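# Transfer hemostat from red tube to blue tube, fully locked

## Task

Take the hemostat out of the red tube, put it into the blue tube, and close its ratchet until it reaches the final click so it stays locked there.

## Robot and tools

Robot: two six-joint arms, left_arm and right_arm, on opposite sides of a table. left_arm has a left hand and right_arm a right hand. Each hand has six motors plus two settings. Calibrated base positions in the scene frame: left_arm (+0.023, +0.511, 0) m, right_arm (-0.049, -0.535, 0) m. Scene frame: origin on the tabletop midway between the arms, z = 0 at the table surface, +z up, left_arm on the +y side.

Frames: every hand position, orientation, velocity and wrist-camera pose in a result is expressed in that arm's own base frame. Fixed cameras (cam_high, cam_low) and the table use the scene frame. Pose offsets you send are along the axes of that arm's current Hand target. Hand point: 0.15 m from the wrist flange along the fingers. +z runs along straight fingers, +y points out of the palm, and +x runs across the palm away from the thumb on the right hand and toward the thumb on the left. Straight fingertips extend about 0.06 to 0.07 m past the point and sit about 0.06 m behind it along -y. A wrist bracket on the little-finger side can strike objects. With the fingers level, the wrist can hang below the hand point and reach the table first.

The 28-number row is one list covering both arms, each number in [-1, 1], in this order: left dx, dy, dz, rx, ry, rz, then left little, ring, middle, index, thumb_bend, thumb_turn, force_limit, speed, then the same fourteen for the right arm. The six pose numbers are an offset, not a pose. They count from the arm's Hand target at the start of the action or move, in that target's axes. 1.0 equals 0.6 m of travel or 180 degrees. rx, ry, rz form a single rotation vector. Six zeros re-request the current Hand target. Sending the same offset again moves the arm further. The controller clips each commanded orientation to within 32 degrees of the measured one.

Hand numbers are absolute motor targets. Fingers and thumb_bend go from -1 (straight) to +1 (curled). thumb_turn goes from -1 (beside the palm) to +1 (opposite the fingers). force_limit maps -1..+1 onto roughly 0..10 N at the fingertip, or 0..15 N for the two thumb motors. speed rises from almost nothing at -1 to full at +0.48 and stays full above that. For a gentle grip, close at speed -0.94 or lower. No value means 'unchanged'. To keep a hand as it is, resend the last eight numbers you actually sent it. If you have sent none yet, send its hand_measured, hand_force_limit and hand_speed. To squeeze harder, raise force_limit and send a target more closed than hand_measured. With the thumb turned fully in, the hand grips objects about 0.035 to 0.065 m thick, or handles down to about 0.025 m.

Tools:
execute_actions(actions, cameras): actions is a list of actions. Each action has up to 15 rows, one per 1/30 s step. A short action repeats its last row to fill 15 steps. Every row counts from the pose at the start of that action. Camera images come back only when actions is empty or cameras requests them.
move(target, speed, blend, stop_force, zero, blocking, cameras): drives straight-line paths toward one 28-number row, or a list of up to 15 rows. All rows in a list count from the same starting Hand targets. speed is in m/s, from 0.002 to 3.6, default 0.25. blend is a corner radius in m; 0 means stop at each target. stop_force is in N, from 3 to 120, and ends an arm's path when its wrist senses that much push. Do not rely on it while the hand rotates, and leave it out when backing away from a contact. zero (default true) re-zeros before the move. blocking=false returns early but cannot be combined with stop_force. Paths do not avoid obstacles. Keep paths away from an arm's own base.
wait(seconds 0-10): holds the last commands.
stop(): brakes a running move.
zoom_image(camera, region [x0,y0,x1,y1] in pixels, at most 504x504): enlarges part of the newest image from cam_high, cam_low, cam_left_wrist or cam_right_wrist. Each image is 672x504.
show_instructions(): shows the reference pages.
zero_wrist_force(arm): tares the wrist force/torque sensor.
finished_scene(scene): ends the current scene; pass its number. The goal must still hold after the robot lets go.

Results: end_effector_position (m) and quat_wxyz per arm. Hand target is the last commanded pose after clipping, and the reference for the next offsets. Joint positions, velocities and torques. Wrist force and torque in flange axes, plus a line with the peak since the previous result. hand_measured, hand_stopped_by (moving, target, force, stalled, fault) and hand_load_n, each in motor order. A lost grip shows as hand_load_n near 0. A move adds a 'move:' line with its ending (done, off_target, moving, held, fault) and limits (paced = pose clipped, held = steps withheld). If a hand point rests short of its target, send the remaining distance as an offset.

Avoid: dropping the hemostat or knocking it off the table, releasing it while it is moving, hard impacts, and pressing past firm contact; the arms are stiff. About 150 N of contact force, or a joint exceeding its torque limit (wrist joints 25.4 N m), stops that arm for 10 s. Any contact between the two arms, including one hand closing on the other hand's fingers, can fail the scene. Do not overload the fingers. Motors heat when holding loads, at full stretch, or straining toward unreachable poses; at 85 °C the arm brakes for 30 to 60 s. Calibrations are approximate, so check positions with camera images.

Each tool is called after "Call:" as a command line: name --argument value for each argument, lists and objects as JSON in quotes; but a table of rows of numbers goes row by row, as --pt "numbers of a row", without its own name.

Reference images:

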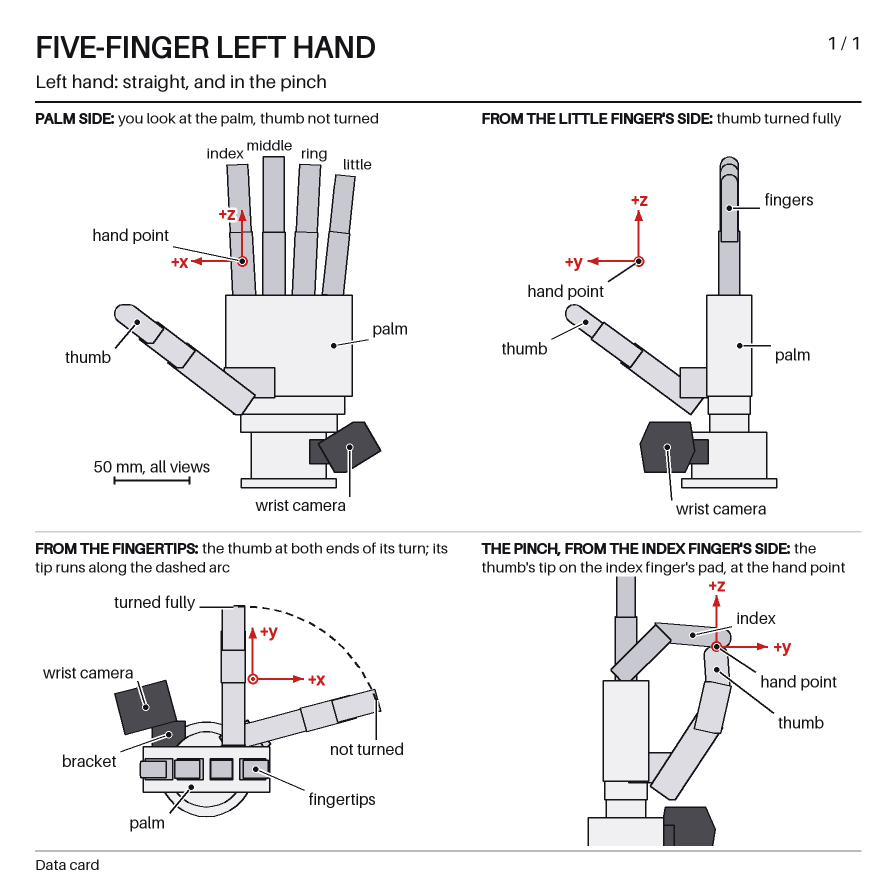

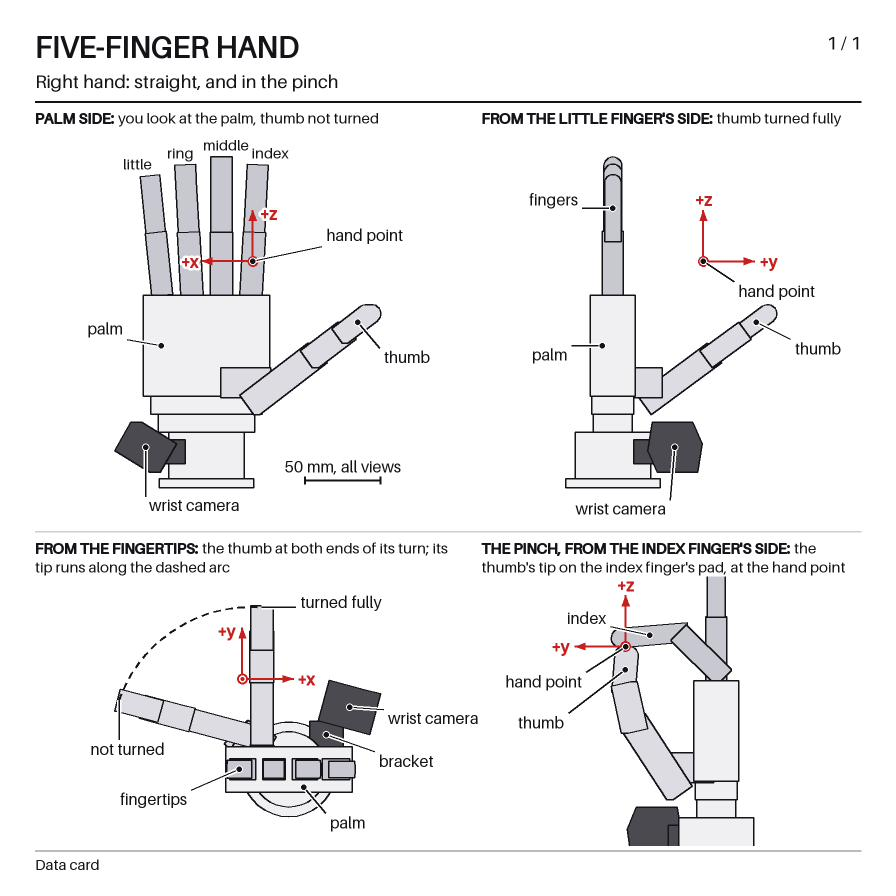

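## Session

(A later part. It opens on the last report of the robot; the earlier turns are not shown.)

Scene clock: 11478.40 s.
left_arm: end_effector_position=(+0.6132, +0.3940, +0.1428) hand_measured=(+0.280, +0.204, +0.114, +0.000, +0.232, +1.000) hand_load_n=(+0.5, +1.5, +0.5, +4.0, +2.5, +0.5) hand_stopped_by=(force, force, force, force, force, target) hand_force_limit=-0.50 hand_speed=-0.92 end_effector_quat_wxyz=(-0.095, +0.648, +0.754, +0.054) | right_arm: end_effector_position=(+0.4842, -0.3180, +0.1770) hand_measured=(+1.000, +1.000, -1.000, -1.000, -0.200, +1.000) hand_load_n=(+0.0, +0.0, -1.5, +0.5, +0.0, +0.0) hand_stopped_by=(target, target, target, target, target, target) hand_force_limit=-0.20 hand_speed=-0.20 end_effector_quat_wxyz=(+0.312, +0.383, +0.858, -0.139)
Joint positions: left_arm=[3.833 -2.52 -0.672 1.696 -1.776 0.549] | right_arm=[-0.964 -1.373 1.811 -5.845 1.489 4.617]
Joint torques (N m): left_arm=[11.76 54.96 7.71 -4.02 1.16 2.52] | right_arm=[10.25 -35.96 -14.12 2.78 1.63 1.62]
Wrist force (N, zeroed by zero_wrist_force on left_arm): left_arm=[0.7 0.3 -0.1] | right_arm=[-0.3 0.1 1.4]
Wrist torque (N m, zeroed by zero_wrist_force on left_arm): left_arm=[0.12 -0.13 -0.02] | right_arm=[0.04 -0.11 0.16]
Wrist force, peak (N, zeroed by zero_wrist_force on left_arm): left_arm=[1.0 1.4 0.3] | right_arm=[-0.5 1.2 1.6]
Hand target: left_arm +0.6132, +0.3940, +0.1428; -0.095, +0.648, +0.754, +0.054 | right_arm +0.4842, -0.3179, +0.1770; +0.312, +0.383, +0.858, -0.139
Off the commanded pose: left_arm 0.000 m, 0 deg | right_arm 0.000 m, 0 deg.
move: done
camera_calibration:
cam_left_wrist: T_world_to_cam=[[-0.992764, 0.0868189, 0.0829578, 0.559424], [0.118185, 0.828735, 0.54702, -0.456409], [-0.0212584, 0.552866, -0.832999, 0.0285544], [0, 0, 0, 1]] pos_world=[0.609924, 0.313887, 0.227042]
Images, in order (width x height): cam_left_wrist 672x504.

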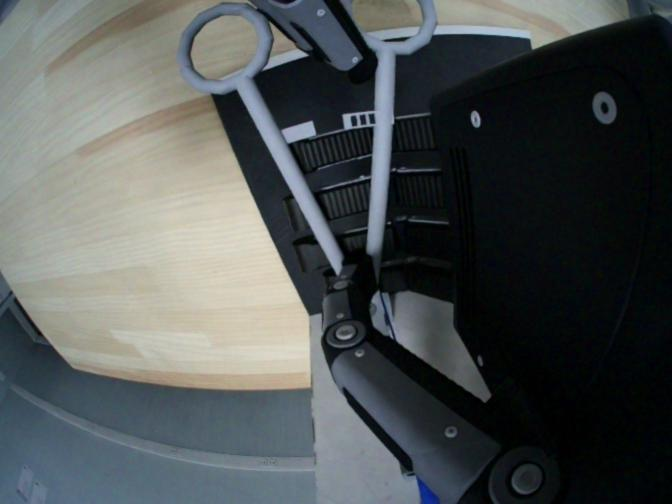

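Call:
move --target '[0,0,0,0,0,0,0.34,0.22,0.55,0.0,0.25,1,-0.5,-0.92,0.0068,-0.0035,-0.0058,-0.0179,0,-0.0213,1,1,-1,-1,-0.2,1,-0.2,-0.2]' --speed 0.02 --cameras '["cam_left_wrist"]'

Call:
zoom_image --camera "cam_left_wrist" --region '[140, 0, 460, 150]'

Call:
move --target '[0,0,0,0,0,0,0.34,0.22,0.55,0.0,0.25,1,-0.5,-0.92,0.0068,-0.0035,-0.0058,-0.0179,0,-0.0213,1,1,-1,-1,-0.2,1,-0.2,-0.2]' --speed 0.02 --cameras '["cam_left_wrist"]'

Call:
zoom_image --camera "cam_left_wrist" --region '[140, 0, 460, 150]'

Scene clock: 11495.87 s.
left_arm: end_effector_position=(+0.6132, +0.3940, +0.1428) hand_measured=(+0.280, +0.204, +0.114, +0.000, +0.234, +1.000) hand_load_n=(+2.0, +2.0, +0.5, +5.5, -3.0, -0.5) hand_stopped_by=(force, force, force, force, force, target) hand_force_limit=-0.50 hand_speed=-0.92 end_effector_quat_wxyz=(-0.095, +0.648, +0.754, +0.054) | right_arm: end_effector_position=(+0.4790, -0.3154, +0.1771) hand_measured=(+1.000, +1.000, -0.998, -1.000, -0.200, +1.000) hand_load_n=(+0.0, +0.0, -11.5, +4.0, +0.0, +0.0) hand_stopped_by=(target, target, target, target, target, target) hand_force_limit=-0.20 hand_speed=-0.20 end_effector_quat_wxyz=(+0.318, +0.345, +0.874, -0.125)
Joint positions: left_arm=[3.833 -2.52 -0.672 1.696 -1.776 0.549] | right_arm=[-1.013 -1.377 1.82 -5.835 1.402 4.511]
Joint torques (N m): left_arm=[10.02 55.13 8.43 -1.66 0.14 2.35] | right_arm=[13.22 -37.79 -12.3 1.5 -1.32 0.97]
Wrist force (N, zeroed by zero_wrist_force on left_arm): left_arm=[-1.3 -10.7 -0.1] | right_arm=[2.8 -10.8 -1.3]
Wrist torque (N m, zeroed by zero_wrist_force on left_arm): left_arm=[-0.16 -0.13 0.19] | right_arm=[0.77 0.03 0.82]
Wrist force, peak (N, zeroed by zero_wrist_force on left_arm): left_arm=[-1.8 -10.8 0.1] | right_arm=[2.9 -10.9 -1.0]
Hand target: left_arm +0.6132, +0.3940, +0.1428; -0.095, +0.648, +0.754, +0.054 | right_arm +0.4791, -0.3154, +0.1771; +0.318, +0.345, +0.874, -0.125
Off the commanded pose: left_arm 0.000 m, 0 deg | right_arm 0.000 m, 0 deg.
move: done
camera_calibration:
cam_left_wrist: T_world_to_cam=[[-0.992764, 0.0868189, 0.0829578, 0.559424], [0.118185, 0.828735, 0.54702, -0.456409], [-0.0212584, 0.552866, -0.832999, 0.0285544], [0, 0, 0, 1]] pos_world=[0.609924, 0.313887, 0.227042]
Images, in order (width x height): cam_left_wrist 672x504.

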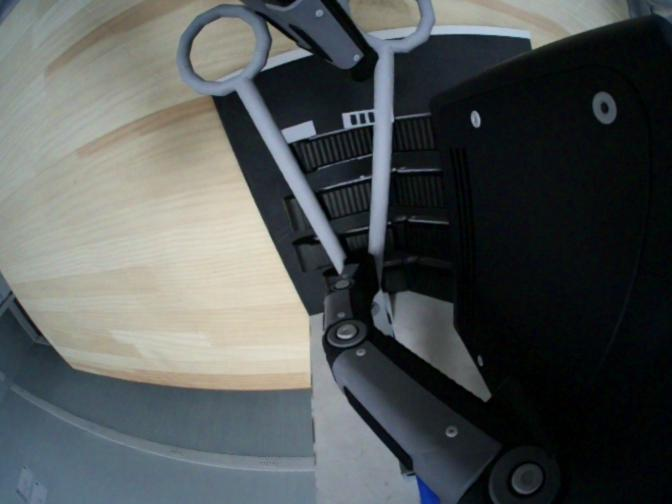

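Scaled by 1.575 from the camera's 672x504 image, which has a finer 960x720 frame.

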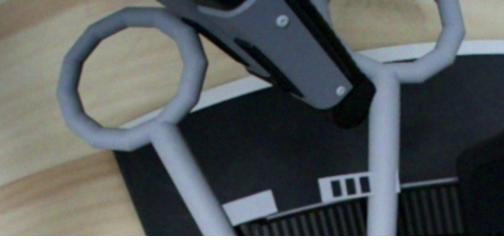

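Scene clock: 11498.30 s.
left_arm: end_effector_position=(+0.6132, +0.3940, +0.1428) hand_measured=(+0.280, +0.204, +0.114, +0.000, +0.236, +1.000) hand_load_n=(+5.0, +3.0, +0.5, +6.5, -9.5, -3.0) hand_stopped_by=(force, force, force, force, force, target) hand_force_limit=-0.50 hand_speed=-0.92 end_effector_quat_wxyz=(-0.095, +0.648, +0.754, +0.054) | right_arm: end_effector_position=(+0.4737, -0.3132, +0.1771) hand_measured=(+1.000, +1.000, -0.990, -1.000, -0.200, +1.000) hand_load_n=(+0.0, +0.0, -21.5, +7.0, +0.0, +0.0) hand_stopped_by=(target, target, target, target, target, target) hand_force_limit=-0.20 hand_speed=-0.20 end_effector_quat_wxyz=(+0.324, +0.306, +0.888, -0.111)
Joint positions: left_arm=[3.833 -2.52 -0.672 1.696 -1.776 0.549] | right_arm=[-1.061 -1.374 1.82 -5.817 1.318 4.402]
Joint torques (N m): left_arm=[9.46 55.2 10.43 1.46 -0.89 2.32] | right_arm=[19.21 -14.12 -27.43 1.72 -4.57 0.19]
Wrist force (N, zeroed by zero_wrist_force on left_arm): left_arm=[-6.4 -21.2 0.2] | right_arm=[4.8 -22.1 -4.2]
Wrist torque (N m, zeroed by zero_wrist_force on left_arm): left_arm=[-0.35 0.02 0.36] | right_arm=[1.58 0.19 1.36]
Wrist force, peak (N, zeroed by zero_wrist_force on left_arm): left_arm=[-6.4 -21.2 0.2] | right_arm=[5.1 -22.1 -4.3]
Hand target: left_arm +0.6132, +0.3940, +0.1428; -0.095, +0.648, +0.754, +0.054 | right_arm +0.4737, -0.3132, +0.1771; +0.323, +0.306, +0.888, -0.111
Off the commanded pose: left_arm 0.000 m, 0 deg | right_arm 0.000 m, 0 deg.
move: done
camera_calibration:
cam_left_wrist: T_world_to_cam=[[-0.992764, 0.0868189, 0.0829578, 0.559424], [0.118185, 0.828735, 0.54702, -0.456409], [-0.0212584, 0.552866, -0.832999, 0.0285544], [0, 0, 0, 1]] pos_world=[0.609924, 0.313887, 0.227042]
Images, in order (width x height): cam_left_wrist 672x504.

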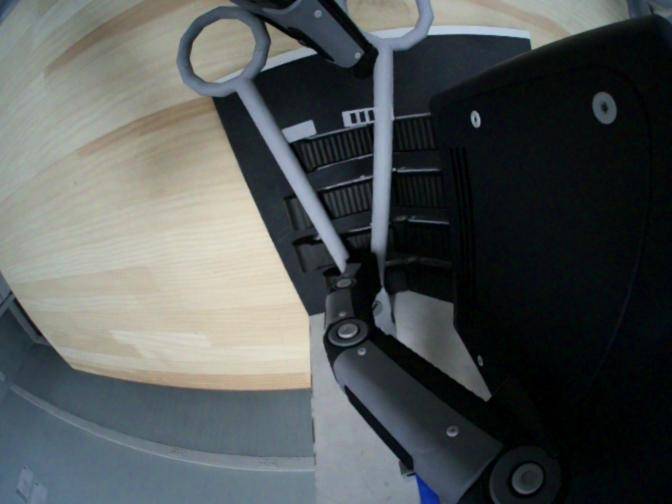

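Scaled by 1.575 from the camera's 672x504 image, which has a finer 960x720 frame.

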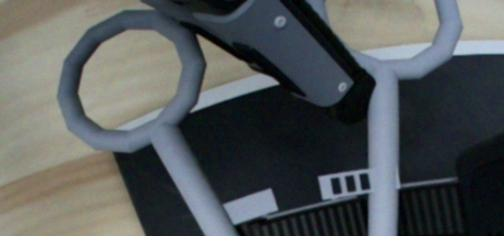

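Call:
move --target '[0,0,0,0,0,0,0.34,0.22,0.55,0.0,0.25,1,-0.5,-0.92,-0.0145,0.0045,0.0122,0.0357,0,0.0426,1,1,-1,-1,-0.2,1,-0.2,-0.2]' --speed 0.03 --cameras '["cam_left_wrist","cam_high"]'

Call:
zoom_image --camera "cam_left_wrist" --region '[140, 0, 460, 150]'

Call:
zoom_image --camera "cam_high" --region '[320, 280, 370, 335]'

Scene clock: 11524.60 s.
left_arm: end_effector_position=(+0.6132, +0.3940, +0.1428) hand_measured=(+0.280, +0.204, +0.114, +0.000, +0.232, +1.000) hand_load_n=(+2.5, +1.5, +0.5, +3.5, -1.0, +0.0) hand_stopped_by=(force, force, force, force, force, target) hand_force_limit=-0.50 hand_speed=-0.92 end_effector_quat_wxyz=(-0.095, +0.648, +0.754, +0.054) | right_arm: end_effector_position=(+0.4844, -0.3181, +0.1771) hand_measured=(+1.000, +1.000, -0.994, -1.000, -0.200, +1.000) hand_load_n=(+0.0, +0.0, +0.0, +0.0, +0.0, -0.5) hand_stopped_by=(target, target, target, target, target, target) hand_force_limit=-0.20 hand_speed=-0.20 end_effector_quat_wxyz=(+0.313, +0.383, +0.858, -0.138)
Joint positions: left_arm=[3.833 -2.52 -0.672 1.696 -1.776 0.549] | right_arm=[-0.963 -1.372 1.811 -5.844 1.489 4.617]
Joint torques (N m): left_arm=[5.65 54.48 20.82 -3.18 -0.82 2.24] | right_arm=[-10.43 -18.07 -19.52 -0.45 -2.14 -2.88]
Wrist force (N, zeroed by zero_wrist_force on left_arm): left_arm=[0.6 -0.3 0.6] | right_arm=[-0.3 0.0 1.1]
Wrist torque (N m, zeroed by zero_wrist_force on left_arm): left_arm=[0.02 -0.06 0.09] | right_arm=[0.02 -0.15 0.00]
Wrist force, peak (N, zeroed by zero_wrist_force on left_arm): left_arm=[-7.3 -21.4 0.3] | right_arm=[4.6 -22.7 -4.0]
Hand target: left_arm +0.6132, +0.3940, +0.1428; -0.095, +0.648, +0.754, +0.054 | right_arm +0.4844, -0.3181, +0.1771; +0.312, +0.383, +0.858, -0.138
Off the commanded pose: left_arm 0.000 m, 0 deg | right_arm 0.000 m, 0 deg.
move: done
camera_calibration:
cam_left_wrist: T_world_to_cam=[[-0.992764, 0.0868189, 0.0829578, 0.559424], [0.118185, 0.828735, 0.54702, -0.456409], [-0.0212584, 0.552866, -0.832999, 0.0285544], [0, 0, 0, 1]] pos_world=[0.609924, 0.313887, 0.227042]
Images, in order (width x height): cam_high 672x504, cam_left_wrist 672x504.

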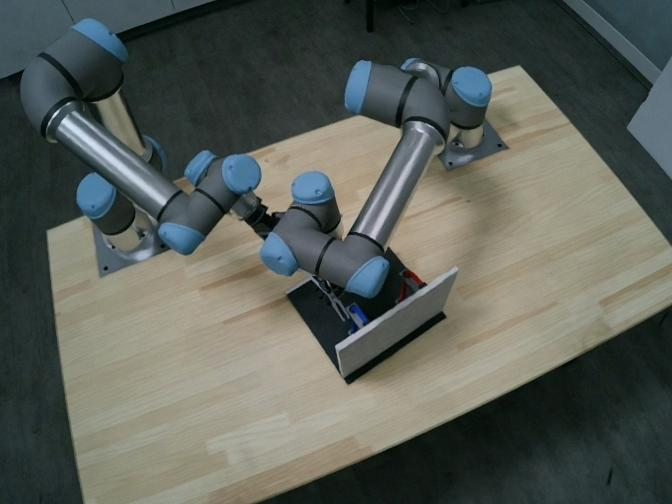

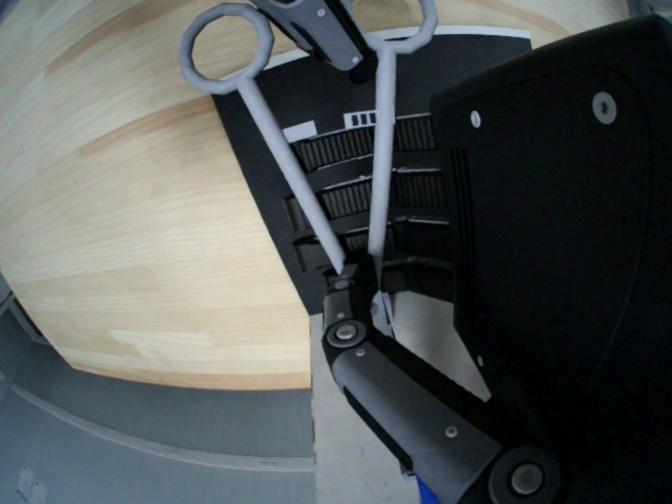

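Scaled by 1.575 from the camera's 672x504 image, which has a finer 960x720 frame.

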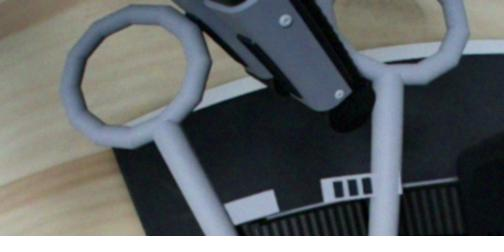

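Scaled by 9.164 from the camera's 672x504 image, which has a finer 960x720 frame.

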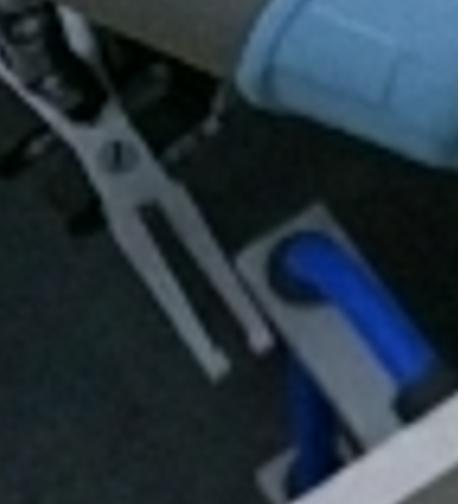

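Call:
move --target '[0,0,0,0,0,0,0.34,0.22,0.55,0.0,0.25,1,-0.5,-0.92,-0.0500,0.0017,0.0418,0.1214,0,0.1447,1,1,-1,-1,-0.2,1,-0.2,-0.2]' --speed 0.06 --cameras '["cam_left_wrist"]'

Call:
zoom_image --camera "cam_left_wrist" --region '[140, 0, 460, 150]'

Scene clock: 11645.10 s.
left_arm: end_effector_position=(+0.6132, +0.3940, +0.1428) hand_measured=(+0.280, +0.204, +0.114, +0.000, +0.232, +1.000) hand_load_n=(+2.0, +1.5, +0.0, +4.0, -1.0, +0.0) hand_stopped_by=(force, force, force, force, force, target) hand_force_limit=-0.50 hand_speed=-0.92 end_effector_quat_wxyz=(-0.095, +0.648, +0.754, +0.054) | right_arm: end_effector_position=(+0.5113, -0.3464, +0.1770) hand_measured=(+1.000, +1.000, -0.994, -1.000, -0.200, +1.000) hand_load_n=(+0.0, +0.0, +0.0, +0.0, +0.0, +0.0) hand_stopped_by=(target, target, target, target, target, target) hand_force_limit=-0.20 hand_speed=-0.20 end_effector_quat_wxyz=(+0.258, +0.617, +0.709, -0.224)
Joint positions: left_arm=[3.833 -2.52 -0.672 1.696 -1.776 0.549] | right_arm=[-0.679 -1.175 1.577 -5.663 2.024 5.336]
Joint torques (N m): left_arm=[0.93 54.66 30.8 -3.79 -0.72 2.25] | right_arm=[-10.65 -46.66 -9.24 -1.12 -1.54 -2.56]
Wrist force (N, zeroed by zero_wrist_force on left_arm): left_arm=[0.6 0.7 0.4] | right_arm=[-0.6 1.0 1.4]
Wrist torque (N m, zeroed by zero_wrist_force on left_arm): left_arm=[0.07 -0.06 0.03] | right_arm=[0.01 -0.14 0.07]
Wrist force, peak (N, zeroed by zero_wrist_force on left_arm): left_arm=[1.2 1.0 0.2] | right_arm=[-0.8 0.9 1.6]
Hand target: left_arm +0.6132, +0.3940, +0.1428; -0.095, +0.648, +0.754, +0.054 | right_arm +0.5113, -0.3465, +0.1771; +0.258, +0.617, +0.709, -0.224
Off the commanded pose: left_arm 0.000 m, 0 deg | right_arm 0.000 m, 0 deg.
move: done
camera_calibration:
cam_left_wrist: T_world_to_cam=[[-0.992764, 0.0868189, 0.0829578, 0.559424], [0.118185, 0.828735, 0.54702, -0.456409], [-0.0212584, 0.552866, -0.832999, 0.0285544], [0, 0, 0, 1]] pos_world=[0.609924, 0.313887, 0.227042]
Images, in order (width x height): cam_left_wrist 672x504.

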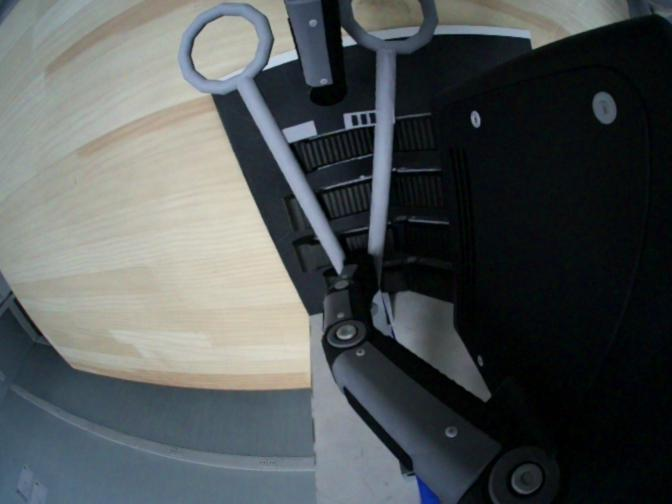

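Scaled by 1.575 from the camera's 672x504 image, which has a finer 960x720 frame.

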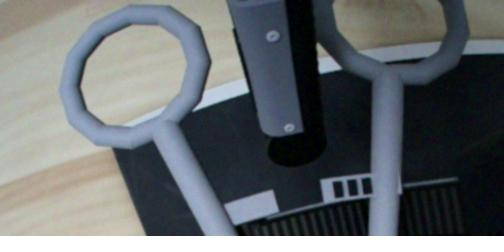

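Call:
move --target '[0,0,0,0,0,0,0.34,0.22,0.55,0.0,0.25,1,-0.5,-0.92,0,0,-0.1333,0,0,0,1,1,-1,-1,-0.2,1,-0.2,-0.2]' --speed 0.08

Scene clock: 11696.90 s.
left_arm: end_effector_position=(+0.6132, +0.3940, +0.1428) hand_measured=(+0.280, +0.204, +0.114, +0.000, +0.232, +1.000) hand_load_n=(+2.0, +1.5, +0.5, +4.0, -1.0, +0.0) hand_stopped_by=(force, force, force, force, force, target) hand_force_limit=-0.50 hand_speed=-0.92 end_effector_quat_wxyz=(-0.095, +0.648, +0.754, +0.054) | right_arm: end_effector_position=(+0.5041, -0.2957, +0.2386) hand_measured=(+1.000, +1.000, -0.994, -1.000, -0.200, +1.000) hand_load_n=(+0.0, +0.0, +0.0, +0.0, -0.5, +0.0) hand_stopped_by=(target, target, target, target, target, target) hand_force_limit=-0.20 hand_speed=-0.20 end_effector_quat_wxyz=(+0.258, +0.617, +0.709, -0.224)
Joint positions: left_arm=[3.833 -2.52 -0.672 1.696 -1.776 0.549] | right_arm=[-0.593 -1.271 1.553 -5.506 2.068 5.419]
Joint torques (N m): left_arm=[-1.67 54.79 30.11 -3.81 -0.62 2.26] | right_arm=[-9.69 -17.68 -10.7 0.36 -1.47 -2.57]
Wrist force (N, zeroed by zero_wrist_force on left_arm): left_arm=[0.9 0.7 0.3] | right_arm=[-0.4 0.8 1.4]
Wrist torque (N m, zeroed by zero_wrist_force on left_arm): left_arm=[0.08 -0.10 0.04] | right_arm=[-0.03 -0.15 0.02]
Wrist force, peak (N, zeroed by zero_wrist_force on left_arm): left_arm=[0.9 1.1 0.3] | right_arm=[-0.4 0.9 2.4]
Hand target: left_arm +0.6132, +0.3940, +0.1428; -0.095, +0.648, +0.754, +0.054 | right_arm +0.5041, -0.2957, +0.2385; +0.258, +0.617, +0.709, -0.224
Off the commanded pose: left_arm 0.000 m, 0 deg | right_arm 0.000 m, 0 deg.
move: done

Call:
move --target '[0,0,0,0,0,0,0.34,0.22,0.55,0.0,0.25,1,-0.5,-0.92,0.1493,-0.0638,0.0457,0.1103,-0.1347,-0.5002,1,1,-1,-1,-0.2,1,-0.2,-0.2]' --speed 0.12

Call:
move --target '[0,0,0,0,0,0,0.34,0.22,0.55,0.0,0.25,1,-0.5,-0.92,0,0,0,0,0,0,1,1,1,1,-1,-1,-0.2,-0.2]' --speed 0.1 --cameras '["all"]'

Scene clock: 11715.63 s.
left_arm: end_effector_position=(+0.6132, +0.3940, +0.1428) hand_measured=(+0.280, +0.204, +0.114, +0.000, +0.232, +1.000) hand_load_n=(+2.0, +2.0, +0.5, +4.0, -1.0, +0.0) hand_stopped_by=(force, force, force, force, force, target) hand_force_limit=-0.50 hand_speed=-0.92 end_effector_quat_wxyz=(-0.095, +0.648, +0.754, +0.054) | right_arm: end_effector_position=(+0.4592, -0.2503, +0.1600) hand_measured=(+1.000, +1.000, -0.994, -1.000, -0.200, +1.000) hand_load_n=(+0.0, +0.0, +0.0, +0.0, +0.0, +0.0) hand_stopped_by=(target, target, target, target, target, target) hand_force_limit=-0.20 hand_speed=-0.20 end_effector_quat_wxyz=(+0.056, -0.082, +0.825, -0.556)
Joint positions: left_arm=[3.833 -2.52 -0.672 1.696 -1.776 0.549] | right_arm=[-0.48 -1.389 1.886 -6.207 2.376 3.579]
Joint torques (N m): left_arm=[-7.87 54.45 30.05 -3.8 -0.66 2.05] | right_arm=[-9.27 -13.42 -26.34 1.97 2.75 -0.34]
Wrist force (N, zeroed by zero_wrist_force on left_arm): left_arm=[0.9 0.8 0.5] | right_arm=[-0.3 -1.3 2.3]
Wrist torque (N m, zeroed by zero_wrist_force on left_arm): left_arm=[0.09 -0.10 0.04] | right_arm=[-0.21 -0.12 -0.20]
Wrist force, peak (N, zeroed by zero_wrist_force on left_arm): left_arm=[1.0 1.2 0.4] | right_arm=[-0.2 -1.6 2.4]
Hand target: left_arm +0.6132, +0.3940, +0.1428; -0.095, +0.648, +0.754, +0.054 | right_arm +0.4592, -0.2504, +0.1599; +0.056, -0.082, +0.825, -0.556
Off the commanded pose: left_arm 0.000 m, 0 deg | right_arm 0.000 m, 0 deg.
move: done

Scene clock: 11717.20 s.
left_arm: end_effector_position=(+0.6132, +0.3940, +0.1428) hand_measured=(+0.280, +0.204, +0.114, +0.000, +0.232, +1.000) hand_load_n=(+2.0, +1.5, +0.0, +4.0, -1.0, +0.0) hand_stopped_by=(force, force, force, force, force, target) hand_force_limit=-0.50 hand_speed=-0.92 end_effector_quat_wxyz=(-0.095, +0.648, +0.754, +0.054) | right_arm: end_effector_position=(+0.4592, -0.2504, +0.1599) hand_measured=(+1.000, +1.000, +1.000, +1.000, -1.000, -1.000) hand_load_n=(+0.0, +0.0, +0.0, +0.0, +0.0, +0.0) hand_stopped_by=(target, target, target, target, target, target) hand_force_limit=-0.20 hand_speed=-0.20 end_effector_quat_wxyz=(+0.056, -0.082, +0.825, -0.556)
Joint positions: left_arm=[3.833 -2.52 -0.672 1.696 -1.776 0.549] | right_arm=[-0.48 -1.389 1.886 -6.207 2.376 3.579]
Joint torques (N m): left_arm=[-8.13 54.31 29.71 -3.8 -0.67 2] | right_arm=[-9.83 -12.03 -24.67 0.91 2.67 -1.7]
Wrist force (N, zeroed by zero_wrist_force on left_arm): left_arm=[1.0 0.8 0.0] | right_arm=[-0.4 -1.4 2.3]
Wrist torque (N m, zeroed by zero_wrist_force on left_arm): left_arm=[0.11 -0.14 0.05] | right_arm=[-0.21 -0.10 -0.22]
Wrist force, peak (N, zeroed by zero_wrist_force on left_arm): left_arm=[1.1 0.9 0.4] | right_arm=[-0.2 -1.6 2.5]
Hand target: left_arm +0.6132, +0.3940, +0.1428; -0.095, +0.648, +0.754, +0.054 | right_arm +0.4592, -0.2504, +0.1599; +0.056, -0.082, +0.825, -0.556
Off the commanded pose: left_arm 0.000 m, 0 deg | right_arm 0.000 m, 0 deg.
move: done
camera_calibration:
cam_left_wrist: T_world_to_cam=[[-0.992764, 0.0868189, 0.0829578, 0.559424], [0.118185, 0.828735, 0.54702, -0.456409], [-0.0212584, 0.552866, -0.832999, 0.0285544], [0, 0, 0, 1]] pos_world=[0.609924, 0.313887, 0.227042]
cam_right_wrist: T_world_to_cam=[[-0.344737, 0.306024, -0.887415, 0.37167], [0.758995, 0.647138, -0.0716853, -0.16073], [0.552342, -0.698257, -0.455363, -0.245675], [0, 0, 0, 1]] pos_world=[0.385818, -0.181269, 0.206432]

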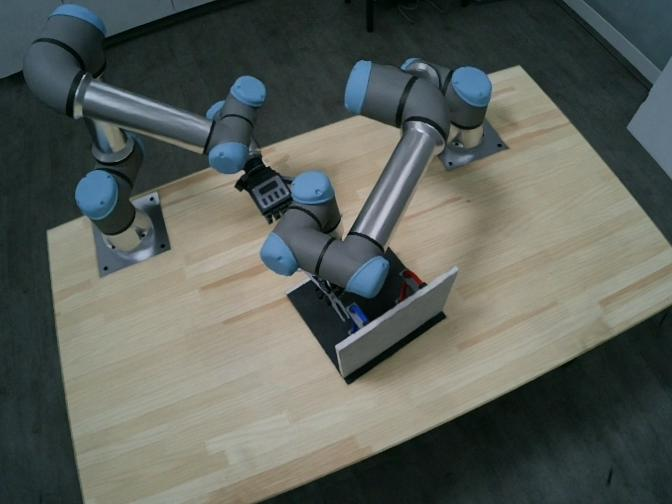

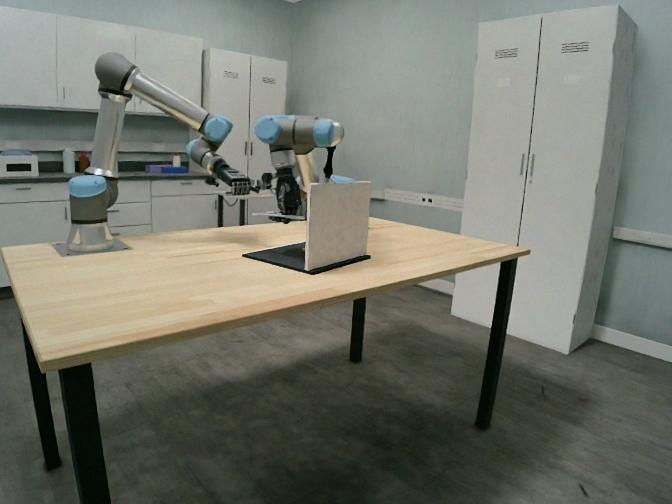

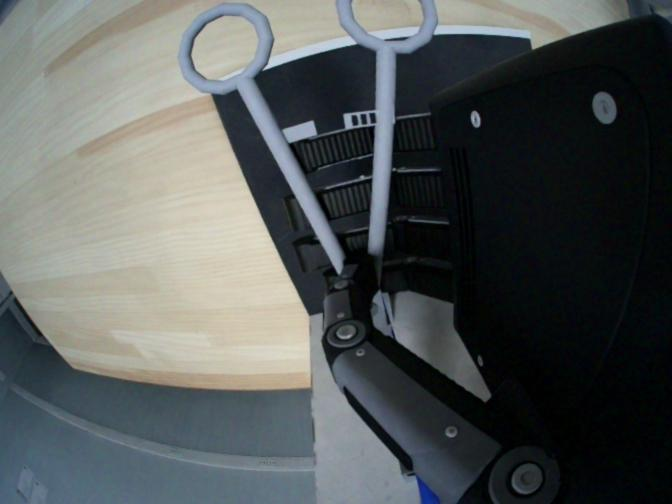

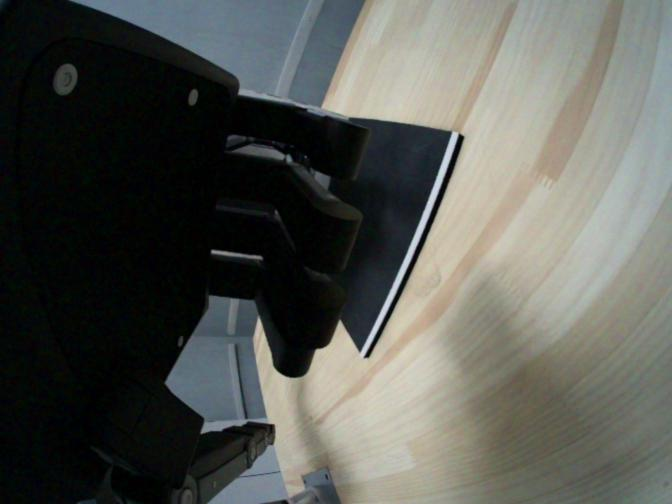

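Call:
move --target '[0,0,0,0,0,0,0.34,0.22,0.55,0.0,0.25,1,-0.5,-0.92,0.0093,0.0803,0.1298,0,0,0,1,1,1,1,-1,-1,-0.2,-0.2]' --speed 0.08 --stop_force 5 --cameras '["cam_left_wrist","cam_high"]'

Call:
zoom_image --camera "cam_high" --region '[220, 160, 340, 250]'

Scene clock: 11733.73 s.
left_arm: end_effector_position=(+0.6132, +0.3940, +0.1428) hand_measured=(+0.280, +0.204, +0.114, +0.000, +0.232, +1.000) hand_load_n=(+2.0, +1.5, +0.0, +3.5, -1.0, +0.0) hand_stopped_by=(force, force, force, force, force, target) hand_force_limit=-0.50 hand_speed=-0.92 end_effector_quat_wxyz=(-0.095, +0.648, +0.754, +0.054) | right_arm: end_effector_position=(+0.4648, -0.3043, +0.0865) hand_measured=(+1.000, +1.000, +1.000, +1.000, -1.000, -1.000) hand_load_n=(+0.0, +0.0, +0.0, +0.0, +0.0, +0.0) hand_stopped_by=(target, target, target, target, target, target) hand_force_limit=-0.20 hand_speed=-0.20 end_effector_quat_wxyz=(+0.032, -0.075, +0.846, -0.527)
Joint positions: left_arm=[3.833 -2.52 -0.672 1.696 -1.776 0.549] | right_arm=[-0.593 -1.23 1.859 -6.283 2.294 3.564]
Joint torques (N m): left_arm=[-11.21 54.24 29.49 -3.93 -0.62 1.94] | right_arm=[11.68 -45.14 -7.92 2.37 3.02 -1.19]
Wrist force (N, zeroed by zero_wrist_force on left_arm): left_arm=[0.8 0.8 0.3] | right_arm=[-0.5 -1.4 2.1]
Wrist torque (N m, zeroed by zero_wrist_force on left_arm): left_arm=[0.09 -0.09 0.04] | right_arm=[-0.22 -0.06 -0.22]
Wrist force, peak (N, zeroed by zero_wrist_force on left_arm): left_arm=[1.1 0.9 0.4] | right_arm=[-0.3 -1.0 3.0]
Hand target: left_arm +0.6132, +0.3940, +0.1428; -0.095, +0.648, +0.754, +0.054 | right_arm +0.4644, -0.3045, +0.0860; +0.056, -0.082, +0.825, -0.556
Off the commanded pose: left_arm 0.000 m, 0 deg | right_arm 0.001 m, 5 deg.
joint sent to its limit (right arm) — joint 4 (wrist 1), lower limit. The joint targets are off in orientation, not in position.
move: off_target (right_arm)
camera_calibration:
cam_left_wrist: T_world_to_cam=[[-0.992764, 0.0868189, 0.0829578, 0.559424], [0.118185, 0.828735, 0.54702, -0.456409], [-0.0212584, 0.552866, -0.832999, 0.0285544], [0, 0, 0, 1]] pos_world=[0.609924, 0.313887, 0.227042]
Images, in order (width x height): cam_high 672x504, cam_left_wrist 672x504.

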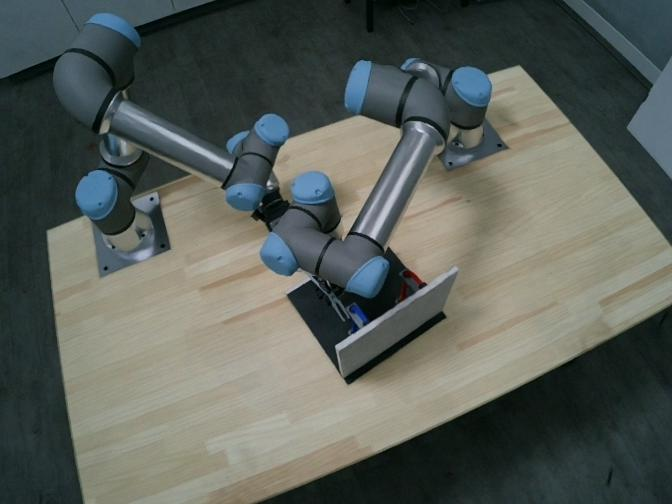

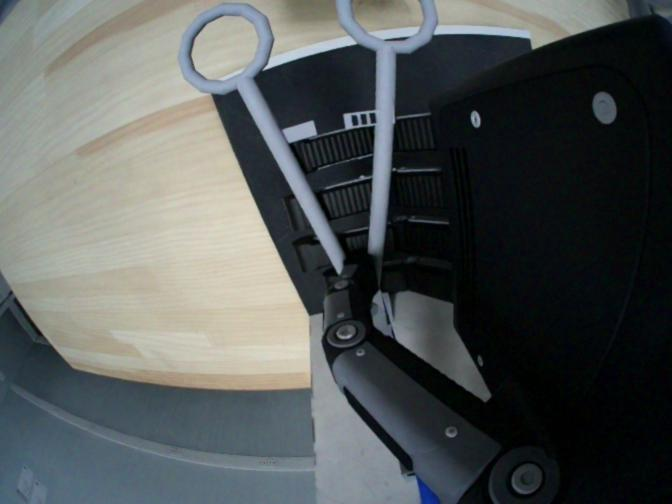

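Scaled by 4.200 from the camera's 672x504 image, which has a finer 960x720 frame.

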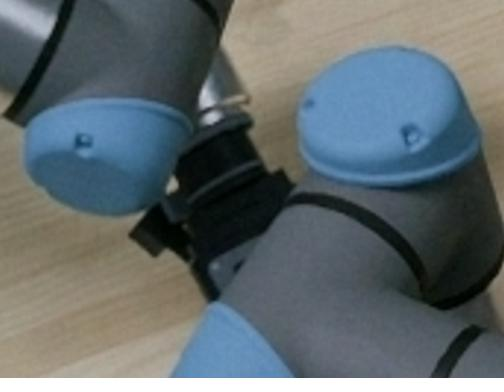

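Call:
move --target '[0,0,0,0,0,0,0.34,0.22,0.55,0.0,0.25,1,-0.5,-0.92,0,-0.0046,-0.0019,-0.0778,0,0,1,1,1,1,-1,-1,-0.2,-0.2]' --speed 0.08 --cameras '["cam_left_wrist","cam_high"]'

Call:
zoom_image --camera "cam_high" --region '[320, 280, 370, 335]'

Scene clock: 11759.20 s.
left_arm: end_effector_position=(+0.6132, +0.3940, +0.1428) hand_measured=(+0.280, +0.204, +0.114, +0.000, +0.232, +1.000) hand_load_n=(+2.0, +2.0, +0.5, +4.0, -1.0, +0.0) hand_stopped_by=(force, force, force, force, force, target) hand_force_limit=-0.50 hand_speed=-0.92 end_effector_quat_wxyz=(-0.095, +0.648, +0.754, +0.054) | right_arm: end_effector_position=(+0.4644, -0.3046, +0.0890) hand_measured=(+1.000, +1.000, +1.000, +1.000, -1.000, -1.000) hand_load_n=(+0.0, +0.0, +0.0, +0.0, +0.0, +0.0) hand_stopped_by=(target, target, target, target, target, target) hand_force_limit=-0.20 hand_speed=-0.20 end_effector_quat_wxyz=(+0.045, -0.088, +0.887, -0.451)
Joint positions: left_arm=[3.833 -2.52 -0.672 1.696 -1.776 0.549] | right_arm=[-0.669 -1.232 1.786 -6.075 2.12 3.606]
Joint torques (N m): left_arm=[-12.55 55.18 29.41 -3.87 -0.65 1.86] | right_arm=[12.62 -18.55 -8.01 -0.27 2.25 -1.2]
Wrist force (N, zeroed by zero_wrist_force on left_arm): left_arm=[1.0 0.7 0.3] | right_arm=[-0.4 -1.2 1.9]
Wrist torque (N m, zeroed by zero_wrist_force on left_arm): left_arm=[0.08 -0.13 0.05] | right_arm=[-0.17 -0.05 -0.20]
Wrist force, peak (N, zeroed by zero_wrist_force on left_arm): left_arm=[1.0 0.8 0.6] | right_arm=[-0.4 -1.6 2.4]
Hand target: left_arm +0.6132, +0.3940, +0.1428; -0.095, +0.648, +0.754, +0.054 | right_arm +0.4644, -0.3044, +0.0890; +0.045, -0.088, +0.887, -0.451
Off the commanded pose: left_arm 0.000 m, 0 deg | right_arm 0.000 m, 0 deg.
move: done
camera_calibration:
cam_left_wrist: T_world_to_cam=[[-0.992764, 0.0868189, 0.0829578, 0.559424], [0.118185, 0.828735, 0.54702, -0.456409], [-0.0212584, 0.552866, -0.832999, 0.0285544], [0, 0, 0, 1]] pos_world=[0.609924, 0.313887, 0.227042]
Images, in order (width x height): cam_high 672x504, cam_left_wrist 672x504.

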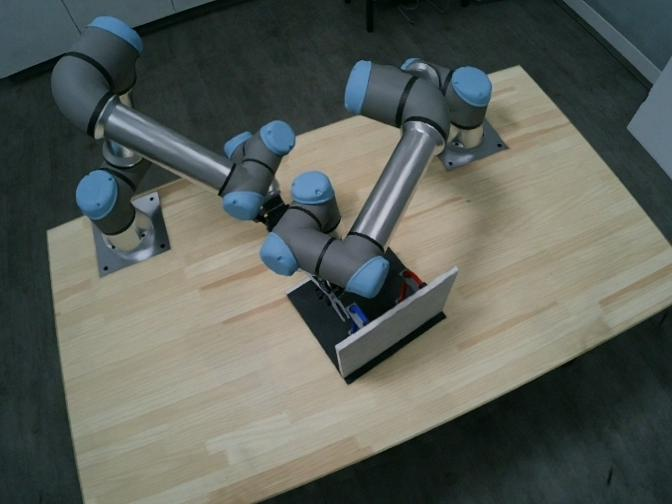

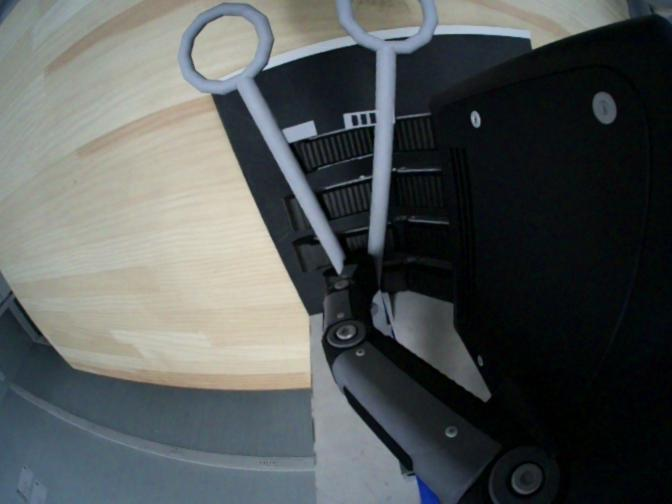

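Scaled by 9.164 from the camera's 672x504 image, which has a finer 960x720 frame.

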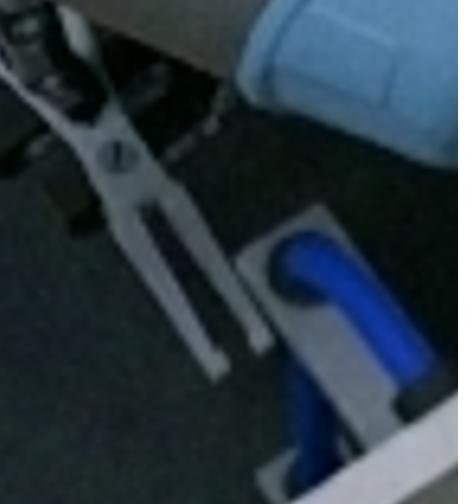

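Call:
move --target '[-0.0003,-0.0083,0.0003,0,0,0,0.34,0.22,0.55,0.0,0.27,1,-0.4,-0.92,0,0,0,0,0,0,1,1,1,1,-1,-1,-0.2,-0.2]' --speed 0.03

Call:
move --target '[0,0,0,0,0,0,0.34,0.22,0.55,0.0,0.27,1,-0.4,-0.92,0,-0.0392,0.0539,0,0,0,1,1,1,1,-1,-1,-0.2,-0.2]' --speed 0.02 --stop_force 5 --cameras '["cam_left_wrist","cam_high"]'

Call:
zoom_image --camera "cam_left_wrist" --region '[140, 0, 460, 150]'

Call:
zoom_image --camera "cam_high" --region '[320, 280, 370, 335]'

Scene clock: 11785.27 s.
left_arm: end_effector_position=(+0.6082, +0.3931, +0.1427) hand_measured=(+0.280, +0.204, +0.114, +0.000, +0.254, +1.000) hand_load_n=(+1.5, +1.0, +0.5, +5.0, +4.5, +1.0) hand_stopped_by=(force, force, force, force, force, target) hand_force_limit=-0.40 hand_speed=-0.92 end_effector_quat_wxyz=(-0.095, +0.648, +0.754, +0.054) | right_arm: end_effector_position=(+0.4644, -0.3044, +0.0890) hand_measured=(+1.000, +1.000, +1.000, +1.000, -1.000, -1.000) hand_load_n=(+0.0, +0.0, +0.5, +0.0, +0.0, +0.0) hand_stopped_by=(target, target, target, target, target, target) hand_force_limit=-0.20 hand_speed=-0.20 end_effector_quat_wxyz=(+0.045, -0.088, +0.887, -0.451)
Joint positions: left_arm=[3.837 -2.502 -0.706 1.713 -1.776 0.553] | right_arm=[-0.669 -1.232 1.786 -6.075 2.12 3.606]
Joint torques (N m): left_arm=[6.03 44.95 31.45 -3.75 1.15 1.67] | right_arm=[12.56 -25.59 -8.68 1.85 -0.83 -1.88]
Wrist force (N, zeroed by zero_wrist_force on left_arm): left_arm=[0.8 0.7 0.2] | right_arm=[-0.5 -1.3 2.3]
Wrist torque (N m, zeroed by zero_wrist_force on left_arm): left_arm=[0.08 -0.09 -0.05] | right_arm=[-0.21 -0.05 -0.21]
Wrist force, peak (N, zeroed by zero_wrist_force on left_arm): left_arm=[1.3 0.7 0.3] | right_arm=[-0.5 -1.4 2.2]
Hand target: left_arm +0.6083, +0.3931, +0.1428; -0.095, +0.648, +0.754, +0.054 | right_arm +0.4644, -0.3044, +0.0890; +0.045, -0.088, +0.887, -0.451
Off the commanded pose: left_arm 0.000 m, 0 deg | right_arm 0.000 m, 0 deg.
move: done

Scene clock: 11787.43 s.
left_arm: end_effector_position=(+0.6083, +0.3931, +0.1428) hand_measured=(+0.280, +0.204, +0.114, +0.000, +0.256, +1.000) hand_load_n=(+2.5, +2.5, +0.5, +4.0, +1.5, +2.0) hand_stopped_by=(force, force, force, force, force, target) hand_force_limit=-0.40 hand_speed=-0.92 end_effector_quat_wxyz=(-0.095, +0.648, +0.754, +0.054) | right_arm: end_effector_position=(+0.4688, -0.3262, +0.0890) hand_measured=(+1.000, +1.000, +1.000, +1.000, -1.000, -1.000) hand_load_n=(+0.0, +0.0, +0.0, +0.0, +0.0, +0.0) hand_stopped_by=(target, target, target, target, target, target) hand_force_limit=-0.20 hand_speed=-0.20 end_effector_quat_wxyz=(+0.045, -0.088, +0.887, -0.451)
Joint positions: left_arm=[3.836 -2.502 -0.705 1.713 -1.776 0.553] | right_arm=[-0.703 -1.21 1.751 -6.076 2.096 3.578]
Joint torques (N m): left_arm=[-14.22 49.63 29 -4.25 0.26 -2.2] | right_arm=[13.42 -44.37 -8.37 -1.55 2.94 2.73]
Wrist force (N, zeroed by zero_wrist_force on left_arm): left_arm=[1.5 0.4 1.1] | right_arm=[-0.1 -1.0 1.1]
Wrist torque (N m, zeroed by zero_wrist_force on left_arm): left_arm=[0.07 -0.01 -0.04] | right_arm=[-0.14 -0.04 -0.11]
Wrist force, peak (N, zeroed by zero_wrist_force on left_arm): left_arm=[6.0 0.0 2.8] | right_arm=[0.4 1.1 -2.9]
Hand target: left_arm +0.6083, +0.3931, +0.1428; -0.095, +0.648, +0.754, +0.054 | right_arm +0.4688, -0.3262, +0.0890; +0.045, -0.088, +0.887, -0.451 (not the last commanded pose)
Off the commanded pose: left_arm 0.000 m, 0 deg | right_arm 0.018 m, 0 deg.
move: contact (right_arm)
camera_calibration:
cam_left_wrist: T_world_to_cam=[[-0.992764, 0.0868189, 0.0829578, 0.554638], [0.118185, 0.828735, 0.54702, -0.455084], [-0.0212584, 0.552866, -0.832999, 0.0289478], [0, 0, 0, 1]] pos_world=[0.605024, 0.312987, 0.227042]
Images, in order (width x height): cam_high 672x504, cam_left_wrist 672x504.

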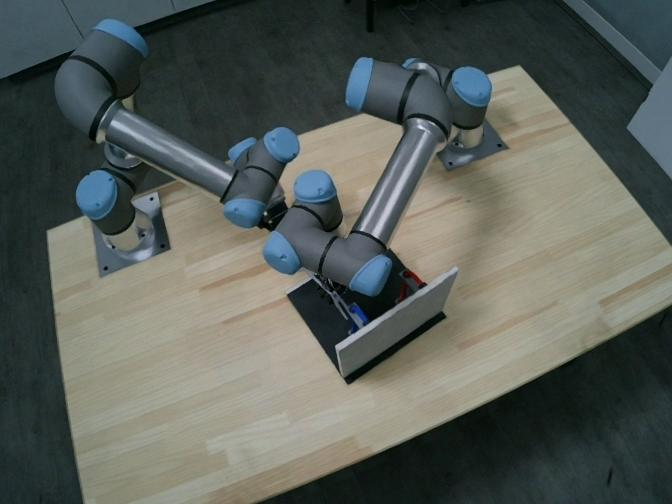

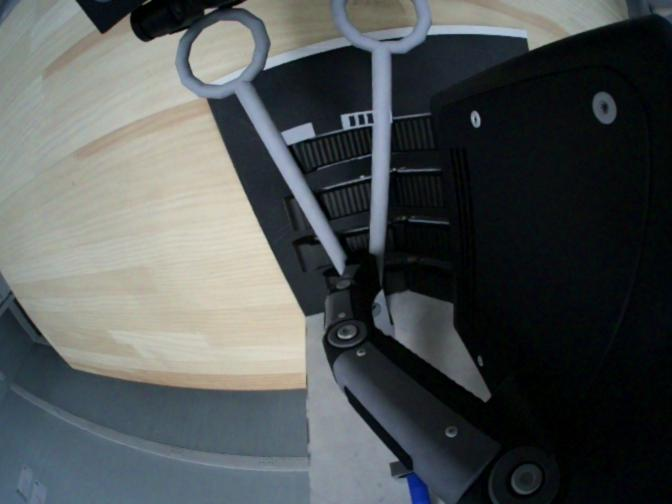

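Scaled by 1.575 from the camera's 672x504 image, which has a finer 960x720 frame.

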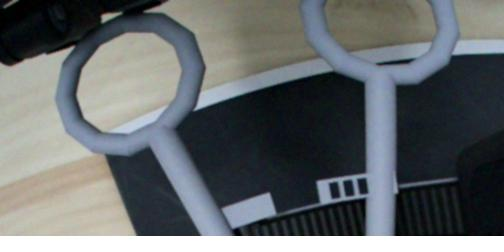

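Scaled by 9.164 from the camera's 672x504 image, which has a finer 960x720 frame.

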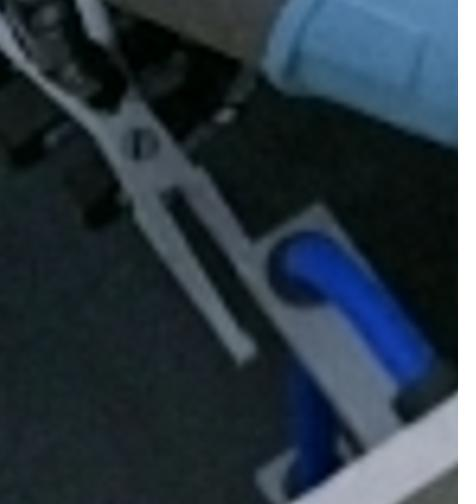

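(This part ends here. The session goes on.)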